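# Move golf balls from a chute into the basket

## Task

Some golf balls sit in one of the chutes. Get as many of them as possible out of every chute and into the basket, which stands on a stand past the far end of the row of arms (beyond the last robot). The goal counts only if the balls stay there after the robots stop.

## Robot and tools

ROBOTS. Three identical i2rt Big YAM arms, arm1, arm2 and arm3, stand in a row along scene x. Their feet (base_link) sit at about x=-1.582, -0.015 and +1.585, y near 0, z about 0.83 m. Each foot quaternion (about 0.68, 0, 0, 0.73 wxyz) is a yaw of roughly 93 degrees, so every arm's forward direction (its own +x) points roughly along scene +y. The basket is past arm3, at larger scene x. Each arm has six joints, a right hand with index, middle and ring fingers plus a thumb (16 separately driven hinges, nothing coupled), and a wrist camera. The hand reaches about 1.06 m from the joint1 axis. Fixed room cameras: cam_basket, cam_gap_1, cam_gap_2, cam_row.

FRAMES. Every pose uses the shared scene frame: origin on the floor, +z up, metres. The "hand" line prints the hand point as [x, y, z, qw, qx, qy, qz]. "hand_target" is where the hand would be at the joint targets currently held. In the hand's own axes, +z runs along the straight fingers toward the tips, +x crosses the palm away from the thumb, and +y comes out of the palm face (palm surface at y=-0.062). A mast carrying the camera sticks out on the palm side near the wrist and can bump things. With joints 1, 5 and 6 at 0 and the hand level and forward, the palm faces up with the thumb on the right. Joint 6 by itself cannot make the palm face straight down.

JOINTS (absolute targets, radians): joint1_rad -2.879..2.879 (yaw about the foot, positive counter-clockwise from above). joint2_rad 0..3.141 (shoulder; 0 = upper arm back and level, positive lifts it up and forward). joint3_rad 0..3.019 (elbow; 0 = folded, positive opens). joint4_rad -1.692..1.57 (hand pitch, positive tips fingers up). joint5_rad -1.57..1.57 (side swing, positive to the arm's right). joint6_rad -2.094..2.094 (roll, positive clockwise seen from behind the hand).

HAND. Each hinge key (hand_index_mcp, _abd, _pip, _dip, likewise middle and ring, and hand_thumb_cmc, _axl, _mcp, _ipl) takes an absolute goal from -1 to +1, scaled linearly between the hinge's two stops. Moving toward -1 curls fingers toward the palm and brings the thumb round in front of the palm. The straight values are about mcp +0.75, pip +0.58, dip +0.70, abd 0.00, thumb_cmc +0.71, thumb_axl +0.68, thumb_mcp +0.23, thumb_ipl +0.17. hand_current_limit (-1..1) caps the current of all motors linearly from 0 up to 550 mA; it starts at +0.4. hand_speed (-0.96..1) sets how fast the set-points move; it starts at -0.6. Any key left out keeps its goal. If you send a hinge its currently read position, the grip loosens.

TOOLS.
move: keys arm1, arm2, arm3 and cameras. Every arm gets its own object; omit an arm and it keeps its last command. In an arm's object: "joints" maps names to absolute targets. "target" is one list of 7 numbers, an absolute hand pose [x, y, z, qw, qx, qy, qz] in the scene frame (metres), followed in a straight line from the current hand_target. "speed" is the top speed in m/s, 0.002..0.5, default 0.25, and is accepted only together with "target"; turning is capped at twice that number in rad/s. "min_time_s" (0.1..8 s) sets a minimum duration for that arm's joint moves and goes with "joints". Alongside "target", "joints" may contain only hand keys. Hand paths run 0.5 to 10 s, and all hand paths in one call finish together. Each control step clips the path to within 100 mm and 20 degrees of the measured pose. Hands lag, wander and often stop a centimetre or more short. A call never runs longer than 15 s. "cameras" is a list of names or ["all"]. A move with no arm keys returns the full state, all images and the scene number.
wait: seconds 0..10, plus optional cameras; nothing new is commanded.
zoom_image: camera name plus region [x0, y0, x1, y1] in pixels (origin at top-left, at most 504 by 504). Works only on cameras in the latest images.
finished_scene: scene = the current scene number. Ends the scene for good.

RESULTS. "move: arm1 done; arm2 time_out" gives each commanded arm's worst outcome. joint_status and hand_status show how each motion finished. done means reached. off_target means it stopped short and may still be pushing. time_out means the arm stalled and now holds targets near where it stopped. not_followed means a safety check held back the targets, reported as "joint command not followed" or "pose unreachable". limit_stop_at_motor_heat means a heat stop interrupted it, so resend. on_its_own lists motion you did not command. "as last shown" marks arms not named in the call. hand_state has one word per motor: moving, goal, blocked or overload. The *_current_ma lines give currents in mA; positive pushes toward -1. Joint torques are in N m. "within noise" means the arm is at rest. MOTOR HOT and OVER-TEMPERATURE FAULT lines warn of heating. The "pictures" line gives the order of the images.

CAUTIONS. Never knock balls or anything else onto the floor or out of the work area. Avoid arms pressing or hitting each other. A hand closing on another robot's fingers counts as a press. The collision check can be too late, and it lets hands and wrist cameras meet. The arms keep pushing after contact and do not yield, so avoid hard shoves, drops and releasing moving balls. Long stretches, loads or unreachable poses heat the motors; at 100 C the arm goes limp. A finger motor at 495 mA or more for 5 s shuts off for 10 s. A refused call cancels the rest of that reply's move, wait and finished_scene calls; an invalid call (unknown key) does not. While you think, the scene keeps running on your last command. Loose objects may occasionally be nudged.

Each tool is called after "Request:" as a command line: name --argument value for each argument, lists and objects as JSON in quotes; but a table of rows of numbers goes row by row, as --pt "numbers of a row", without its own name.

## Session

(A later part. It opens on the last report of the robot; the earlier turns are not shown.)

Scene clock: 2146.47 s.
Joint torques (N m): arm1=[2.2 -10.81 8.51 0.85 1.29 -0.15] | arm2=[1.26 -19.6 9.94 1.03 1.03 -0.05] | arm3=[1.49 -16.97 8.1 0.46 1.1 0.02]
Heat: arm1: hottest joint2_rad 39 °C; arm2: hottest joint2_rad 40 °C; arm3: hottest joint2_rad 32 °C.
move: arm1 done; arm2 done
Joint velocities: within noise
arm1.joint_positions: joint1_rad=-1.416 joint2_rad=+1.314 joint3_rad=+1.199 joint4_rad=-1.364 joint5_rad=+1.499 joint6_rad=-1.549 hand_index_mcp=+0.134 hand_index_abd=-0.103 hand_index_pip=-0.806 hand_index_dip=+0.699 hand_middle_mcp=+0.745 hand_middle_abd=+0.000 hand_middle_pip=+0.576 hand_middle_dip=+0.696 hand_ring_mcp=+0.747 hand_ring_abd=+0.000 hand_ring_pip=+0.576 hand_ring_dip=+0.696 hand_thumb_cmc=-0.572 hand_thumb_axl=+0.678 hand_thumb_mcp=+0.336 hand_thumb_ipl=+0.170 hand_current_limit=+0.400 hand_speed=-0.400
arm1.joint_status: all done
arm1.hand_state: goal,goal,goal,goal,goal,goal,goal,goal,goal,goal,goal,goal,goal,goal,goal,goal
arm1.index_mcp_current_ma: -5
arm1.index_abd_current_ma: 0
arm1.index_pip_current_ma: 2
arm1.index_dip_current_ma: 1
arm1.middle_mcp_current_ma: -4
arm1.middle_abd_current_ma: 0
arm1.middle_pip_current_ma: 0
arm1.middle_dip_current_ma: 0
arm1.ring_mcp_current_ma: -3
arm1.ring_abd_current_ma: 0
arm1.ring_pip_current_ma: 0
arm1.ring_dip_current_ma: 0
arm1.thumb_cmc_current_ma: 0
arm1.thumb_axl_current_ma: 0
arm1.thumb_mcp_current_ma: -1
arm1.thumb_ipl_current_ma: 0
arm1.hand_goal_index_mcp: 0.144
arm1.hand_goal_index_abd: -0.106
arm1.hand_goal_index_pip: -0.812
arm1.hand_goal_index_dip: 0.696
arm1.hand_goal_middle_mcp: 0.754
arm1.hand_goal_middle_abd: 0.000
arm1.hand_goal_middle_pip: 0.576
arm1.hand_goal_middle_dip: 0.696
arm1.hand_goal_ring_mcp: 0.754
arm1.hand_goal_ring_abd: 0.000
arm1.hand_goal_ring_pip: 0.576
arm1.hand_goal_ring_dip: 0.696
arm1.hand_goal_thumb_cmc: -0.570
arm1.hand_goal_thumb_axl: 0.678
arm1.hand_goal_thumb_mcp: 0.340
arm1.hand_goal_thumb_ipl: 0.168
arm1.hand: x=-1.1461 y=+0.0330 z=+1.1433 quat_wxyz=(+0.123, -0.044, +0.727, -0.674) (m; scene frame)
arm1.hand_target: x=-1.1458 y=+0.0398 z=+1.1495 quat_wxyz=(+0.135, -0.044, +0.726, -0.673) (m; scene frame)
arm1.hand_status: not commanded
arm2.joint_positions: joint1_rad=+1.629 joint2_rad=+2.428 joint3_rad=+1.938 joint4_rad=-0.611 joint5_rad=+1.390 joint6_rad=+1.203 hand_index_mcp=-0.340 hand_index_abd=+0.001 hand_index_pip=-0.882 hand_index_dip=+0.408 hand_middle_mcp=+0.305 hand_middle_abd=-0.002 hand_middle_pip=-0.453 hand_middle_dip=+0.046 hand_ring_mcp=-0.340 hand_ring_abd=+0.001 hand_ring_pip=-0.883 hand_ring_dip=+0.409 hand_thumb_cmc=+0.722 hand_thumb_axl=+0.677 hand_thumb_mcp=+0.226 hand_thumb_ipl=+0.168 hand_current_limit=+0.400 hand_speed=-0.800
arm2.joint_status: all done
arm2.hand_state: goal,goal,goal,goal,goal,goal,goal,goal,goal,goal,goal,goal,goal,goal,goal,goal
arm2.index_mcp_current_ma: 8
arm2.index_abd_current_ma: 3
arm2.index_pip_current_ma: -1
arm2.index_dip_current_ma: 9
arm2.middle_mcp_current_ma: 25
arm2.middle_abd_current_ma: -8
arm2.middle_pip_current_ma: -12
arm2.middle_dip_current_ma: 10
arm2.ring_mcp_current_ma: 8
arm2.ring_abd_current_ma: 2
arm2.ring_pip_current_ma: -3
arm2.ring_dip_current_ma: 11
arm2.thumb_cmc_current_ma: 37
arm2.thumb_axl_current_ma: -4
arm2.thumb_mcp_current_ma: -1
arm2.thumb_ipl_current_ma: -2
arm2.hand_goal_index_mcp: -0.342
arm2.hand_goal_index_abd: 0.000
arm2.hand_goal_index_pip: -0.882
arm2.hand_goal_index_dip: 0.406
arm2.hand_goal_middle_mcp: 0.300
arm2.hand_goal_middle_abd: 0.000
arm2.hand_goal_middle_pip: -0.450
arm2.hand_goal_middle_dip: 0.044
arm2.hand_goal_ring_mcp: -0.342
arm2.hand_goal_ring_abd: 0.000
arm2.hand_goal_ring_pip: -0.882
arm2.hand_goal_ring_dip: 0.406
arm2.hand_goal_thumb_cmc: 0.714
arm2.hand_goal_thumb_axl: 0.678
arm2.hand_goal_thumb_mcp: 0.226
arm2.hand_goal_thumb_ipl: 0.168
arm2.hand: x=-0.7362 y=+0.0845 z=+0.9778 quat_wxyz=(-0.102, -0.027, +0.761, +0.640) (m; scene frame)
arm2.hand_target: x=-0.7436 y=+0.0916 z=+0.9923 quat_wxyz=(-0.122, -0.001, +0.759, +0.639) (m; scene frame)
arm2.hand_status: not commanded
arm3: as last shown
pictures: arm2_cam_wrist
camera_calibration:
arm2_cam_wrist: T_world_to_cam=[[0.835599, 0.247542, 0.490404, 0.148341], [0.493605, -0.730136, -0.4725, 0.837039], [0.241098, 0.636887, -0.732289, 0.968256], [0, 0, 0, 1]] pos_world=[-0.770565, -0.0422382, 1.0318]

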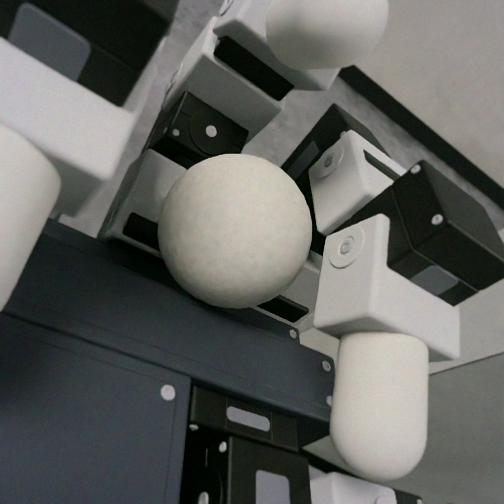

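Request:
move --arm1 '{"joints": {"joint1_rad": -0.127, "joint2_rad": 1.2, "joint3_rad": 1.0, "joint4_rad": -1.37, "joint6_rad": -1.53}, "min_time_s": 4}' --arm2 '{"joints": {"hand_middle_mcp": -0.1, "hand_middle_pip": -0.518}}' --cameras '["arm2_cam_wrist"]'

Request:
move --arm1 '{"joints": {"joint2_rad": 1.623, "joint3_rad": 0.984, "joint4_rad": -0.9485, "joint6_rad": -1.54}, "min_time_s": 3}' --arm2 '{"joints": {"hand_middle_mcp": -0.16, "hand_middle_pip": -0.76}}' --cameras '["arm2_cam_wrist", "cam_gap_1"]'

Request:
zoom_image --camera "cam_gap_1" --region '[0, 30, 90, 120]'

Scene clock: 2164.53 s.
Joint torques (N m): arm1=[1.96 -9.29 8.14 -0.23 1.29 0.02] | arm2=[0.85 -19.43 9.94 0.92 1.04 -0.05] | arm3=[1.44 -17.03 8.1 0.47 1.11 0.02]
Heat: arm1: hottest joint2_rad 37 °C; arm2: hottest joint2_rad 40 °C; arm3: hottest joint2_rad 32 °C.
move: arm1 done; arm2 off_target
Joint velocities: within noise
arm1.joint_positions: joint1_rad=-0.140 joint2_rad=+1.216 joint3_rad=+0.999 joint4_rad=-1.364 joint5_rad=+1.499 joint6_rad=-1.541 hand_index_mcp=+0.135 hand_index_abd=-0.103 hand_index_pip=-0.806 hand_index_dip=+0.699 hand_middle_mcp=+0.745 hand_middle_abd=+0.000 hand_middle_pip=+0.576 hand_middle_dip=+0.696 hand_ring_mcp=+0.747 hand_ring_abd=+0.000 hand_ring_pip=+0.576 hand_ring_dip=+0.696 hand_thumb_cmc=-0.572 hand_thumb_axl=+0.678 hand_thumb_mcp=+0.337 hand_thumb_ipl=+0.170 hand_current_limit=+0.400 hand_speed=-0.400
arm1.joint_status: all done
arm1.hand_state: goal,goal,goal,goal,goal,goal,goal,goal,goal,goal,goal,goal,goal,goal,goal,goal
arm1.index_mcp_current_ma: -4
arm1.index_abd_current_ma: 0
arm1.index_pip_current_ma: 2
arm1.index_dip_current_ma: 1
arm1.middle_mcp_current_ma: -4
arm1.middle_abd_current_ma: 0
arm1.middle_pip_current_ma: 0
arm1.middle_dip_current_ma: 0
arm1.ring_mcp_current_ma: -3
arm1.ring_abd_current_ma: 0
arm1.ring_pip_current_ma: 0
arm1.ring_dip_current_ma: 0
arm1.thumb_cmc_current_ma: 0
arm1.thumb_axl_current_ma: 0
arm1.thumb_mcp_current_ma: -1
arm1.thumb_ipl_current_ma: 0
arm1.hand_goal_index_mcp: 0.144
arm1.hand_goal_index_abd: -0.106
arm1.hand_goal_index_pip: -0.812
arm1.hand_goal_index_dip: 0.696
arm1.hand_goal_middle_mcp: 0.754
arm1.hand_goal_middle_abd: 0.000
arm1.hand_goal_middle_pip: 0.576
arm1.hand_goal_middle_dip: 0.696
arm1.hand_goal_ring_mcp: 0.754
arm1.hand_goal_ring_abd: 0.000
arm1.hand_goal_ring_pip: 0.576
arm1.hand_goal_ring_dip: 0.696
arm1.hand_goal_thumb_cmc: -0.570
arm1.hand_goal_thumb_axl: 0.678
arm1.hand_goal_thumb_mcp: 0.340
arm1.hand_goal_thumb_ipl: 0.168
arm1.hand: x=-1.3956 y=+0.4398 z=+1.0913 quat_wxyz=(+0.471, -0.496, +0.534, -0.496) (m; scene frame)
arm1.hand_target: x=-1.4002 y=+0.4404 z=+1.0973 quat_wxyz=(+0.481, -0.494, +0.536, -0.488) (m; scene frame)
arm1.hand_status: not commanded
arm2.joint_positions: joint1_rad=+1.629 joint2_rad=+2.428 joint3_rad=+1.938 joint4_rad=-0.611 joint5_rad=+1.390 joint6_rad=+1.203 hand_index_mcp=-0.340 hand_index_abd=+0.001 hand_index_pip=-0.882 hand_index_dip=+0.408 hand_middle_mcp=-0.065 hand_middle_abd=-0.002 hand_middle_pip=-0.517 hand_middle_dip=+0.046 hand_ring_mcp=-0.340 hand_ring_abd=+0.001 hand_ring_pip=-0.883 hand_ring_dip=+0.409 hand_thumb_cmc=+0.722 hand_thumb_axl=+0.677 hand_thumb_mcp=+0.226 hand_thumb_ipl=+0.168 hand_current_limit=+0.400 hand_speed=-0.800
arm2.joint_status: hand_middle_mcp off_target (ended at -0.065, target -0.100); the others done
arm2.hand_state: goal,goal,goal,goal,blocked,goal,goal,goal,goal,goal,goal,goal,goal,goal,goal,goal
arm2.index_mcp_current_ma: 8
arm2.index_abd_current_ma: 3
arm2.index_pip_current_ma: -1
arm2.index_dip_current_ma: 9
arm2.middle_mcp_current_ma: 177
arm2.middle_abd_current_ma: -8
arm2.middle_pip_current_ma: 6
arm2.middle_dip_current_ma: 10
arm2.ring_mcp_current_ma: 8
arm2.ring_abd_current_ma: 2
arm2.ring_pip_current_ma: -3
arm2.ring_dip_current_ma: 11
arm2.thumb_cmc_current_ma: 37
arm2.thumb_axl_current_ma: -4
arm2.thumb_mcp_current_ma: -1
arm2.thumb_ipl_current_ma: -2
arm2.hand_goal_index_mcp: -0.342
arm2.hand_goal_index_abd: 0.000
arm2.hand_goal_index_pip: -0.882
arm2.hand_goal_index_dip: 0.406
arm2.hand_goal_middle_mcp: -0.100
arm2.hand_goal_middle_abd: 0.000
arm2.hand_goal_middle_pip: -0.518
arm2.hand_goal_middle_dip: 0.044
arm2.hand_goal_ring_mcp: -0.342
arm2.hand_goal_ring_abd: 0.000
arm2.hand_goal_ring_pip: -0.882
arm2.hand_goal_ring_dip: 0.406
arm2.hand_goal_thumb_cmc: 0.714
arm2.hand_goal_thumb_axl: 0.678
arm2.hand_goal_thumb_mcp: 0.226
arm2.hand_goal_thumb_ipl: 0.168
arm2.hand: x=-0.7362 y=+0.0845 z=+0.9778 quat_wxyz=(-0.102, -0.027, +0.761, +0.640) (m; scene frame)
arm2.hand_target: x=-0.7436 y=+0.0916 z=+0.9923 quat_wxyz=(-0.122, -0.001, +0.759, +0.639) (m; scene frame)
arm2.hand_status: not commanded
arm3: as last shown
pictures: arm2_cam_wrist
camera_calibration:
arm2_cam_wrist: T_world_to_cam=[[0.835599, 0.247542, 0.490404, 0.148341], [0.493605, -0.730136, -0.4725, 0.837039], [0.241098, 0.636887, -0.732289, 0.968256], [0, 0, 0, 1]] pos_world=[-0.770565, -0.0422382, 1.0318]

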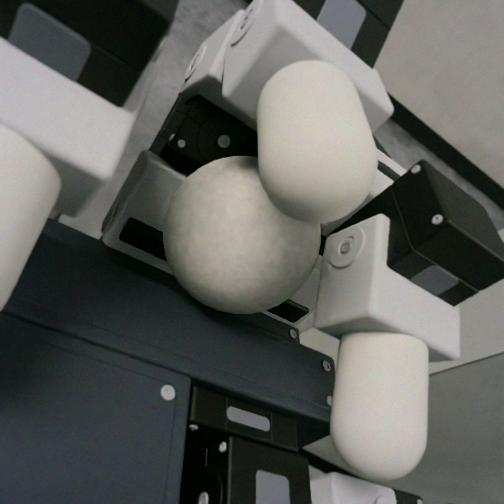

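Scene clock: 2167.97 s.
Joint torques (N m): arm1=[2.02 -11.58 6.65 0.58 1.29 -0.06] | arm2=[0.91 -19.49 10.02 0.85 1.01 -0.05] | arm3=[1.44 -16.91 8.13 0.47 1.1 0.02]
Heat: arm1: hottest joint2_rad 37 °C; arm2: hottest joint2_rad 40 °C; arm3: hottest joint2_rad 32 °C.
move: arm1 done; arm2 off_target
Joint velocities: within noise
arm1.joint_positions: joint1_rad=-0.140 joint2_rad=+1.612 joint3_rad=+0.983 joint4_rad=-0.961 joint5_rad=+1.499 joint6_rad=-1.541 hand_index_mcp=+0.135 hand_index_abd=-0.103 hand_index_pip=-0.806 hand_index_dip=+0.699 hand_middle_mcp=+0.745 hand_middle_abd=+0.000 hand_middle_pip=+0.576 hand_middle_dip=+0.696 hand_ring_mcp=+0.747 hand_ring_abd=+0.000 hand_ring_pip=+0.576 hand_ring_dip=+0.696 hand_thumb_cmc=-0.572 hand_thumb_axl=+0.678 hand_thumb_mcp=+0.337 hand_thumb_ipl=+0.170 hand_current_limit=+0.400 hand_speed=-0.400
arm1.joint_status: all done
arm1.hand_state: goal,goal,goal,goal,goal,goal,goal,goal,goal,goal,goal,goal,goal,goal,goal,goal
arm1.index_mcp_current_ma: -4
arm1.index_abd_current_ma: 0
arm1.index_pip_current_ma: 2
arm1.index_dip_current_ma: 1
arm1.middle_mcp_current_ma: -4
arm1.middle_abd_current_ma: 0
arm1.middle_pip_current_ma: 0
arm1.middle_dip_current_ma: 0
arm1.ring_mcp_current_ma: -3
arm1.ring_abd_current_ma: 0
arm1.ring_pip_current_ma: 0
arm1.ring_dip_current_ma: 0
arm1.thumb_cmc_current_ma: 0
arm1.thumb_axl_current_ma: 0
arm1.thumb_mcp_current_ma: -1
arm1.thumb_ipl_current_ma: 0
arm1.hand_goal_index_mcp: 0.144
arm1.hand_goal_index_abd: -0.106
arm1.hand_goal_index_pip: -0.812
arm1.hand_goal_index_dip: 0.696
arm1.hand_goal_middle_mcp: 0.754
arm1.hand_goal_middle_abd: 0.000
arm1.hand_goal_middle_pip: 0.576
arm1.hand_goal_middle_dip: 0.696
arm1.hand_goal_ring_mcp: 0.754
arm1.hand_goal_ring_abd: 0.000
arm1.hand_goal_ring_pip: 0.576
arm1.hand_goal_ring_dip: 0.696
arm1.hand_goal_thumb_cmc: -0.570
arm1.hand_goal_thumb_axl: 0.678
arm1.hand_goal_thumb_mcp: 0.340
arm1.hand_goal_thumb_ipl: 0.168
arm1.hand: x=-1.3892 y=+0.5240 z=+0.9446 quat_wxyz=(+0.469, -0.499, +0.532, -0.499) (m; scene frame)
arm1.hand_target: x=-1.3947 y=+0.5289 z=+0.9410 quat_wxyz=(+0.474, -0.501, +0.529, -0.495) (m; scene frame)
arm1.hand_status: not commanded
arm2.joint_positions: joint1_rad=+1.629 joint2_rad=+2.428 joint3_rad=+1.938 joint4_rad=-0.611 joint5_rad=+1.390 joint6_rad=+1.203 hand_index_mcp=-0.340 hand_index_abd=+0.001 hand_index_pip=-0.882 hand_index_dip=+0.408 hand_middle_mcp=-0.076 hand_middle_abd=-0.006 hand_middle_pip=-0.691 hand_middle_dip=+0.052 hand_ring_mcp=-0.340 hand_ring_abd=+0.001 hand_ring_pip=-0.883 hand_ring_dip=+0.409 hand_thumb_cmc=+0.722 hand_thumb_axl=+0.677 hand_thumb_mcp=+0.226 hand_thumb_ipl=+0.168 hand_current_limit=+0.400 hand_speed=-0.800
arm2.joint_status: hand_middle_mcp off_target (ended at -0.076, target -0.160); hand_middle_pip off_target (ended at -0.691, target -0.760)
arm2.hand_state: goal,goal,goal,goal,blocked,goal,blocked,goal,goal,goal,goal,goal,goal,goal,goal,goal
arm2.index_mcp_current_ma: 8
arm2.index_abd_current_ma: 3
arm2.index_pip_current_ma: -1
arm2.index_dip_current_ma: 9
arm2.middle_mcp_current_ma: 385
arm2.middle_abd_current_ma: -25
arm2.middle_pip_current_ma: 332
arm2.middle_dip_current_ma: 36
arm2.ring_mcp_current_ma: 8
arm2.ring_abd_current_ma: 2
arm2.ring_pip_current_ma: -3
arm2.ring_dip_current_ma: 11
arm2.thumb_cmc_current_ma: 37
arm2.thumb_axl_current_ma: -4
arm2.thumb_mcp_current_ma: -1
arm2.thumb_ipl_current_ma: -2
arm2.hand_goal_index_mcp: -0.342
arm2.hand_goal_index_abd: 0.000
arm2.hand_goal_index_pip: -0.882
arm2.hand_goal_index_dip: 0.406
arm2.hand_goal_middle_mcp: -0.160
arm2.hand_goal_middle_abd: 0.000
arm2.hand_goal_middle_pip: -0.760
arm2.hand_goal_middle_dip: 0.044
arm2.hand_goal_ring_mcp: -0.342
arm2.hand_goal_ring_abd: 0.000
arm2.hand_goal_ring_pip: -0.882
arm2.hand_goal_ring_dip: 0.406
arm2.hand_goal_thumb_cmc: 0.714
arm2.hand_goal_thumb_axl: 0.678
arm2.hand_goal_thumb_mcp: 0.226
arm2.hand_goal_thumb_ipl: 0.168
arm2.hand: x=-0.7362 y=+0.0845 z=+0.9778 quat_wxyz=(-0.102, -0.027, +0.761, +0.640) (m; scene frame)
arm2.hand_target: x=-0.7436 y=+0.0916 z=+0.9923 quat_wxyz=(-0.122, -0.001, +0.759, +0.639) (m; scene frame)
arm2.hand_status: not commanded
arm3: as last shown
pictures: arm2_cam_wrist, cam_gap_1
camera_calibration:
arm2_cam_wrist: T_world_to_cam=[[0.835599, 0.247542, 0.490404, 0.148341], [0.493605, -0.730136, -0.4725, 0.837039], [0.241098, 0.636887, -0.732289, 0.968256], [0, 0, 0, 1]] pos_world=[-0.770565, -0.0422382, 1.0318]

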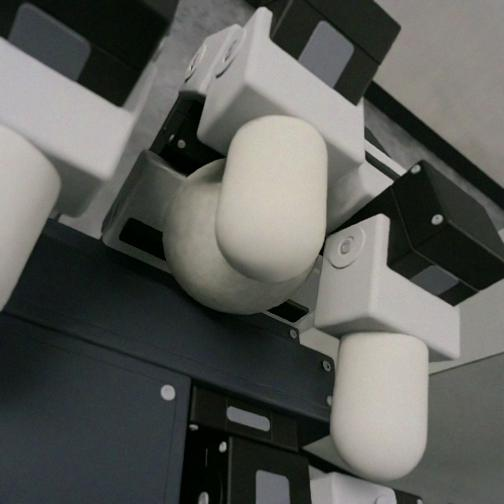

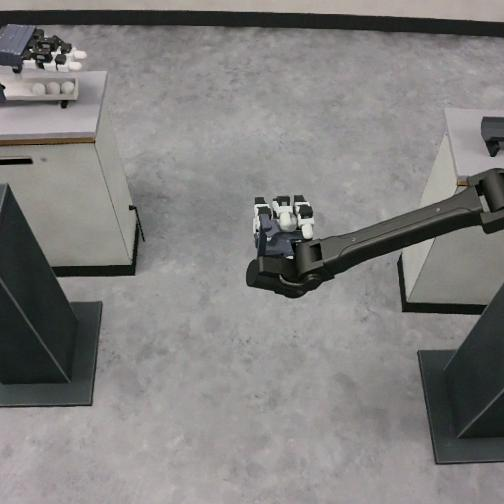

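Scaled by 5.600.

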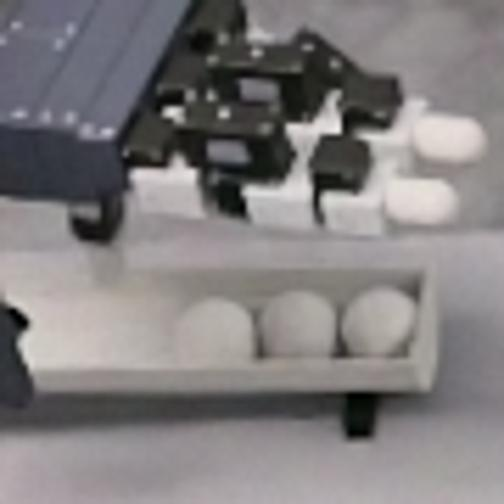

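Request:
move --arm1 '{"joints": {"joint2_rad": 1.674, "joint3_rad": 0.9544, "joint4_rad": -0.856}, "min_time_s": 2}' --arm2 '{"joints": {"joint2_rad": 1.85, "joint3_rad": 1.95, "joint4_rad": -1.16}, "min_time_s": 3}'

Request:
move --arm1 '{"joints": {"joint2_rad": 1.731, "joint3_rad": 0.929, "joint4_rad": -0.774}, "min_time_s": 2}' --arm2 '{"joints": {"joint1_rad": -1.45, "joint2_rad": 1.7, "joint3_rad": 1.75, "joint4_rad": 0.2, "joint5_rad": 0, "joint6_rad": 0.12}, "min_time_s": 6}' --cameras '["cam_gap_1", "cam_gap_2", "arm2_cam_wrist"]'

Request:
zoom_image --camera "cam_gap_1" --region '[0, 30, 90, 120]'

Scene clock: 2176.40 s.
Joint torques (N m): arm1=[1.96 -11.52 6.15 0.62 1.29 -0.06] | arm2=[1.03 -17.14 7.91 0.27 1 -0.06] | arm3=[1.49 -16.97 8.12 0.49 1.1 0.02]
Heat: arm1: hottest joint2_rad 36 °C; arm2: hottest joint2_rad 40 °C; arm3: hottest joint2_rad 32 °C.
move: arm1 done; arm2 done
Joint velocities: within noise
arm1.joint_positions: joint1_rad=-0.140 joint2_rad=+1.661 joint3_rad=+0.955 joint4_rad=-0.868 joint5_rad=+1.499 joint6_rad=-1.541 hand_index_mcp=+0.135 hand_index_abd=-0.103 hand_index_pip=-0.806 hand_index_dip=+0.699 hand_middle_mcp=+0.745 hand_middle_abd=+0.000 hand_middle_pip=+0.576 hand_middle_dip=+0.696 hand_ring_mcp=+0.747 hand_ring_abd=+0.000 hand_ring_pip=+0.576 hand_ring_dip=+0.696 hand_thumb_cmc=-0.572 hand_thumb_axl=+0.678 hand_thumb_mcp=+0.337 hand_thumb_ipl=+0.170 hand_current_limit=+0.400 hand_speed=-0.400
arm1.joint_status: all done
arm1.hand_state: goal,goal,goal,goal,goal,goal,goal,goal,goal,goal,goal,goal,goal,goal,goal,goal
arm1.index_mcp_current_ma: -4
arm1.index_abd_current_ma: 0
arm1.index_pip_current_ma: 2
arm1.index_dip_current_ma: 1
arm1.middle_mcp_current_ma: -4
arm1.middle_abd_current_ma: 0
arm1.middle_pip_current_ma: 0
arm1.middle_dip_current_ma: 0
arm1.ring_mcp_current_ma: -3
arm1.ring_abd_current_ma: 0
arm1.ring_pip_current_ma: 0
arm1.ring_dip_current_ma: 0
arm1.thumb_cmc_current_ma: 0
arm1.thumb_axl_current_ma: 0
arm1.thumb_mcp_current_ma: -1
arm1.thumb_ipl_current_ma: 0
arm1.hand_goal_index_mcp: 0.144
arm1.hand_goal_index_abd: -0.106
arm1.hand_goal_index_pip: -0.812
arm1.hand_goal_index_dip: 0.696
arm1.hand_goal_middle_mcp: 0.754
arm1.hand_goal_middle_abd: 0.000
arm1.hand_goal_middle_pip: 0.576
arm1.hand_goal_middle_dip: 0.696
arm1.hand_goal_ring_mcp: 0.754
arm1.hand_goal_ring_abd: 0.000
arm1.hand_goal_ring_pip: 0.576
arm1.hand_goal_ring_dip: 0.696
arm1.hand_goal_thumb_cmc: -0.570
arm1.hand_goal_thumb_axl: 0.678
arm1.hand_goal_thumb_mcp: 0.340
arm1.hand_goal_thumb_ipl: 0.168
arm1.hand: x=-1.3889 y=+0.5263 z=+0.9175 quat_wxyz=(+0.473, -0.495, +0.536, -0.495) (m; scene frame)
arm1.hand_target: x=-1.3944 y=+0.5303 z=+0.9123 quat_wxyz=(+0.477, -0.498, +0.532, -0.492) (m; scene frame)
arm1.hand_status: not commanded
arm2.joint_positions: joint1_rad=+1.629 joint2_rad=+1.879 joint3_rad=+1.938 joint4_rad=-1.154 joint5_rad=+1.390 joint6_rad=+1.203 hand_index_mcp=-0.340 hand_index_abd=+0.001 hand_index_pip=-0.882 hand_index_dip=+0.408 hand_middle_mcp=-0.076 hand_middle_abd=-0.007 hand_middle_pip=-0.691 hand_middle_dip=+0.052 hand_ring_mcp=-0.340 hand_ring_abd=+0.001 hand_ring_pip=-0.883 hand_ring_dip=+0.409 hand_thumb_cmc=+0.722 hand_thumb_axl=+0.677 hand_thumb_mcp=+0.226 hand_thumb_ipl=+0.168 hand_current_limit=+0.400 hand_speed=-0.800
arm2.joint_status: all done
arm2.hand_state: goal,goal,goal,goal,blocked,goal,blocked,goal,goal,goal,goal,goal,goal,goal,goal,goal
arm2.index_mcp_current_ma: 8
arm2.index_abd_current_ma: 3
arm2.index_pip_current_ma: -1
arm2.index_dip_current_ma: 9
arm2.middle_mcp_current_ma: 385
arm2.middle_abd_current_ma: -26
arm2.middle_pip_current_ma: 332
arm2.middle_dip_current_ma: 36
arm2.ring_mcp_current_ma: 8
arm2.ring_abd_current_ma: 2
arm2.ring_pip_current_ma: -3
arm2.ring_dip_current_ma: 11
arm2.thumb_cmc_current_ma: 37
arm2.thumb_axl_current_ma: -4
arm2.thumb_mcp_current_ma: -1
arm2.thumb_ipl_current_ma: -2
arm2.hand_goal_index_mcp: -0.342
arm2.hand_goal_index_abd: 0.000
arm2.hand_goal_index_pip: -0.882
arm2.hand_goal_index_dip: 0.406
arm2.hand_goal_middle_mcp: -0.160
arm2.hand_goal_middle_abd: 0.000
arm2.hand_goal_middle_pip: -0.760
arm2.hand_goal_middle_dip: 0.044
arm2.hand_goal_ring_mcp: -0.342
arm2.hand_goal_ring_abd: 0.000
arm2.hand_goal_ring_pip: -0.882
arm2.hand_goal_ring_dip: 0.406
arm2.hand_goal_thumb_cmc: 0.714
arm2.hand_goal_thumb_axl: 0.678
arm2.hand_goal_thumb_mcp: 0.226
arm2.hand_goal_thumb_ipl: 0.168
arm2.hand: x=-0.6251 y=+0.0969 z=+1.3226 quat_wxyz=(-0.105, -0.025, +0.761, +0.640) (m; scene frame)
arm2.hand_target: x=-0.6118 y=+0.1049 z=+1.3439 quat_wxyz=(-0.116, -0.006, +0.760, +0.640) (m; scene frame)
arm2.hand_status: not commanded
arm3: as last shown
pictures: none

Scene clock: 2183.10 s.
Joint torques (N m): arm1=[2.02 -11.87 5.65 0.62 1.29 -0.06] | arm2=[2.61 -18.02 8.17 2.61 -0.15 -0.22] | arm3=[1.49 -16.91 8.12 0.47 1.1 0.02]
Heat: arm1: hottest joint2_rad 36 °C; arm2: hottest joint2_rad 40 °C; arm3: hottest joint2_rad 32 °C.
move: arm1 done; arm2 done
Joint velocities: within noise
arm1.joint_positions: joint1_rad=-0.140 joint2_rad=+1.717 joint3_rad=+0.930 joint4_rad=-0.786 joint5_rad=+1.499 joint6_rad=-1.541 hand_index_mcp=+0.135 hand_index_abd=-0.103 hand_index_pip=-0.806 hand_index_dip=+0.699 hand_middle_mcp=+0.745 hand_middle_abd=+0.000 hand_middle_pip=+0.576 hand_middle_dip=+0.696 hand_ring_mcp=+0.747 hand_ring_abd=+0.000 hand_ring_pip=+0.576 hand_ring_dip=+0.696 hand_thumb_cmc=-0.572 hand_thumb_axl=+0.678 hand_thumb_mcp=+0.337 hand_thumb_ipl=+0.170 hand_current_limit=+0.400 hand_speed=-0.400
arm1.joint_status: all done
arm1.hand_state: goal,goal,goal,goal,goal,goal,goal,goal,goal,goal,goal,goal,goal,goal,goal,goal
arm1.index_mcp_current_ma: -4
arm1.index_abd_current_ma: 0
arm1.index_pip_current_ma: 2
arm1.index_dip_current_ma: 1
arm1.middle_mcp_current_ma: -4
arm1.middle_abd_current_ma: 0
arm1.middle_pip_current_ma: 0
arm1.middle_dip_current_ma: 0
arm1.ring_mcp_current_ma: -3
arm1.ring_abd_current_ma: 0
arm1.ring_pip_current_ma: 0
arm1.ring_dip_current_ma: 0
arm1.thumb_cmc_current_ma: 0
arm1.thumb_axl_current_ma: 0
arm1.thumb_mcp_current_ma: -1
arm1.thumb_ipl_current_ma: 0
arm1.hand_goal_index_mcp: 0.144
arm1.hand_goal_index_abd: -0.106
arm1.hand_goal_index_pip: -0.812
arm1.hand_goal_index_dip: 0.696
arm1.hand_goal_middle_mcp: 0.754
arm1.hand_goal_middle_abd: 0.000
arm1.hand_goal_middle_pip: 0.576
arm1.hand_goal_middle_dip: 0.696
arm1.hand_goal_ring_mcp: 0.754
arm1.hand_goal_ring_abd: 0.000
arm1.hand_goal_ring_pip: 0.576
arm1.hand_goal_ring_dip: 0.696
arm1.hand_goal_thumb_cmc: -0.570
arm1.hand_goal_thumb_axl: 0.678
arm1.hand_goal_thumb_mcp: 0.340
arm1.hand_goal_thumb_ipl: 0.168
arm1.hand: x=-1.3886 y=+0.5259 z=+0.8883 quat_wxyz=(+0.473, -0.495, +0.536, -0.494) (m; scene frame)
arm1.hand_target: x=-1.3942 y=+0.5293 z=+0.8829 quat_wxyz=(+0.477, -0.498, +0.532, -0.492) (m; scene frame)
arm1.hand_status: not commanded
arm2.joint_positions: joint1_rad=-1.457 joint2_rad=+1.742 joint3_rad=+1.748 joint4_rad=+0.179 joint5_rad=+0.001 joint6_rad=+0.130 hand_index_mcp=-0.341 hand_index_abd=+0.001 hand_index_pip=-0.882 hand_index_dip=+0.408 hand_middle_mcp=-0.076 hand_middle_abd=-0.007 hand_middle_pip=-0.691 hand_middle_dip=+0.052 hand_ring_mcp=-0.340 hand_ring_abd=+0.001 hand_ring_pip=-0.883 hand_ring_dip=+0.409 hand_thumb_cmc=+0.722 hand_thumb_axl=+0.677 hand_thumb_mcp=+0.226 hand_thumb_ipl=+0.168 hand_current_limit=+0.400 hand_speed=-0.800
arm2.joint_status: all done
arm2.hand_state: goal,goal,goal,goal,blocked,goal,blocked,goal,goal,goal,goal,goal,goal,goal,goal,goal
arm2.index_mcp_current_ma: 6
arm2.index_abd_current_ma: 3
arm2.index_pip_current_ma: -1
arm2.index_dip_current_ma: 9
arm2.middle_mcp_current_ma: 385
arm2.middle_abd_current_ma: -26
arm2.middle_pip_current_ma: 332
arm2.middle_dip_current_ma: 36
arm2.ring_mcp_current_ma: 8
arm2.ring_abd_current_ma: 2
arm2.ring_pip_current_ma: -3
arm2.ring_dip_current_ma: 11
arm2.thumb_cmc_current_ma: 37
arm2.thumb_axl_current_ma: -4
arm2.thumb_mcp_current_ma: -1
arm2.thumb_ipl_current_ma: -2
arm2.hand_goal_index_mcp: -0.342
arm2.hand_goal_index_abd: 0.000
arm2.hand_goal_index_pip: -0.882
arm2.hand_goal_index_dip: 0.406
arm2.hand_goal_middle_mcp: -0.160
arm2.hand_goal_middle_abd: 0.000
arm2.hand_goal_middle_pip: -0.760
arm2.hand_goal_middle_dip: 0.044
arm2.hand_goal_ring_mcp: -0.342
arm2.hand_goal_ring_abd: 0.000
arm2.hand_goal_ring_pip: -0.882
arm2.hand_goal_ring_dip: 0.406
arm2.hand_goal_thumb_cmc: 0.714
arm2.hand_goal_thumb_axl: 0.678
arm2.hand_goal_thumb_mcp: 0.226
arm2.hand_goal_thumb_ipl: 0.168
arm2.hand: x=+0.7526 y=+0.0678 z=+1.4420 quat_wxyz=(+0.456, +0.448, +0.463, +0.614) (m; scene frame)
arm2.hand_target: x=+0.7283 y=+0.0704 z=+1.4792 quat_wxyz=(+0.469, +0.426, +0.449, +0.630) (m; scene frame)
arm2.hand_status: not commanded
arm3.joint_positions: joint1_rad=+1.458 joint2_rad=+1.719 joint3_rad=+2.103 joint4_rad=-1.652 joint5_rad=+1.564 joint6_rad=-1.853 hand_index_mcp=-0.128 hand_index_abd=-0.103 hand_index_pip=+0.065 hand_index_dip=+0.699 hand_middle_mcp=+0.973 hand_middle_abd=-0.001 hand_middle_pip=+0.575 hand_middle_dip=+0.696 hand_ring_mcp=+0.973 hand_ring_abd=-0.002 hand_ring_pip=+0.575 hand_ring_dip=+0.693 hand_thumb_cmc=-0.568 hand_thumb_axl=+0.677 hand_thumb_mcp=+0.298 hand_thumb_ipl=+0.170 hand_current_limit=+0.400 hand_speed=-0.600
arm3.joint_status: not commanded
arm3.hand_state: goal,goal,goal,goal,goal,goal,goal,goal,goal,goal,goal,goal,goal,goal,goal,goal
arm3.index_mcp_current_ma: -5
arm3.index_abd_current_ma: 1
arm3.index_pip_current_ma: 1
arm3.index_dip_current_ma: 1
arm3.middle_mcp_current_ma: -3
arm3.middle_abd_current_ma: 0
arm3.middle_pip_current_ma: 0
arm3.middle_dip_current_ma: 0
arm3.ring_mcp_current_ma: -3
arm3.ring_abd_current_ma: 0
arm3.ring_pip_current_ma: 0
arm3.ring_dip_current_ma: -1
arm3.thumb_cmc_current_ma: 0
arm3.thumb_axl_current_ma: 0
arm3.thumb_mcp_current_ma: -1
arm3.thumb_ipl_current_ma: 1
arm3.hand_goal_index_mcp: -0.120
arm3.hand_goal_index_abd: -0.106
arm3.hand_goal_index_pip: 0.062
arm3.hand_goal_index_dip: 0.696
arm3.hand_goal_middle_mcp: 0.980
arm3.hand_goal_middle_abd: 0.000
arm3.hand_goal_middle_pip: 0.576
arm3.hand_goal_middle_dip: 0.696
arm3.hand_goal_ring_mcp: 0.980
arm3.hand_goal_ring_abd: 0.000
arm3.hand_goal_ring_pip: 0.576
arm3.hand_goal_ring_dip: 0.696
arm3.hand_goal_thumb_cmc: -0.570
arm3.hand_goal_thumb_axl: 0.678
arm3.hand_goal_thumb_mcp: 0.300
arm3.hand_goal_thumb_ipl: 0.168
arm3.hand: x=+1.0461 y=+0.1222 z=+1.3077 quat_wxyz=(+0.705, -0.709, +0.020, -0.004) (m; scene frame)
arm3.hand_target: x=+1.0536 y=+0.1209 z=+1.3164 quat_wxyz=(+0.705, -0.709, +0.023, +0.000) (m; scene frame)
arm3.hand_status: not commanded
pictures: arm2_cam_wrist, cam_gap_1, cam_gap_2
camera_calibration:
arm2_cam_wrist: T_world_to_cam=[[0.0616018, -0.872889, 0.484014, -0.651587], [-0.550045, -0.434341, -0.713301, 1.42201], [0.83286, -0.222289, -0.506884, 0.247644], [0, 0, 0, 1]] pos_world=[0.616057, 0.103925, 1.45523]

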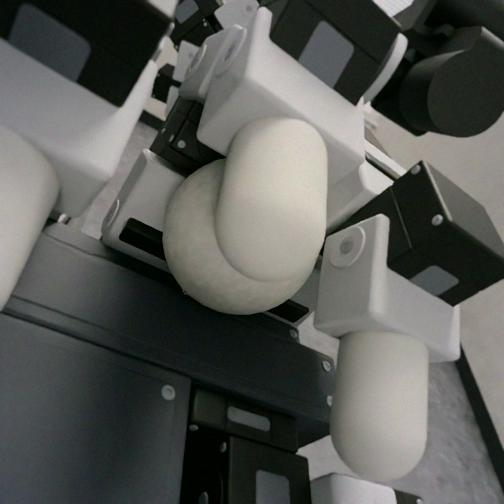

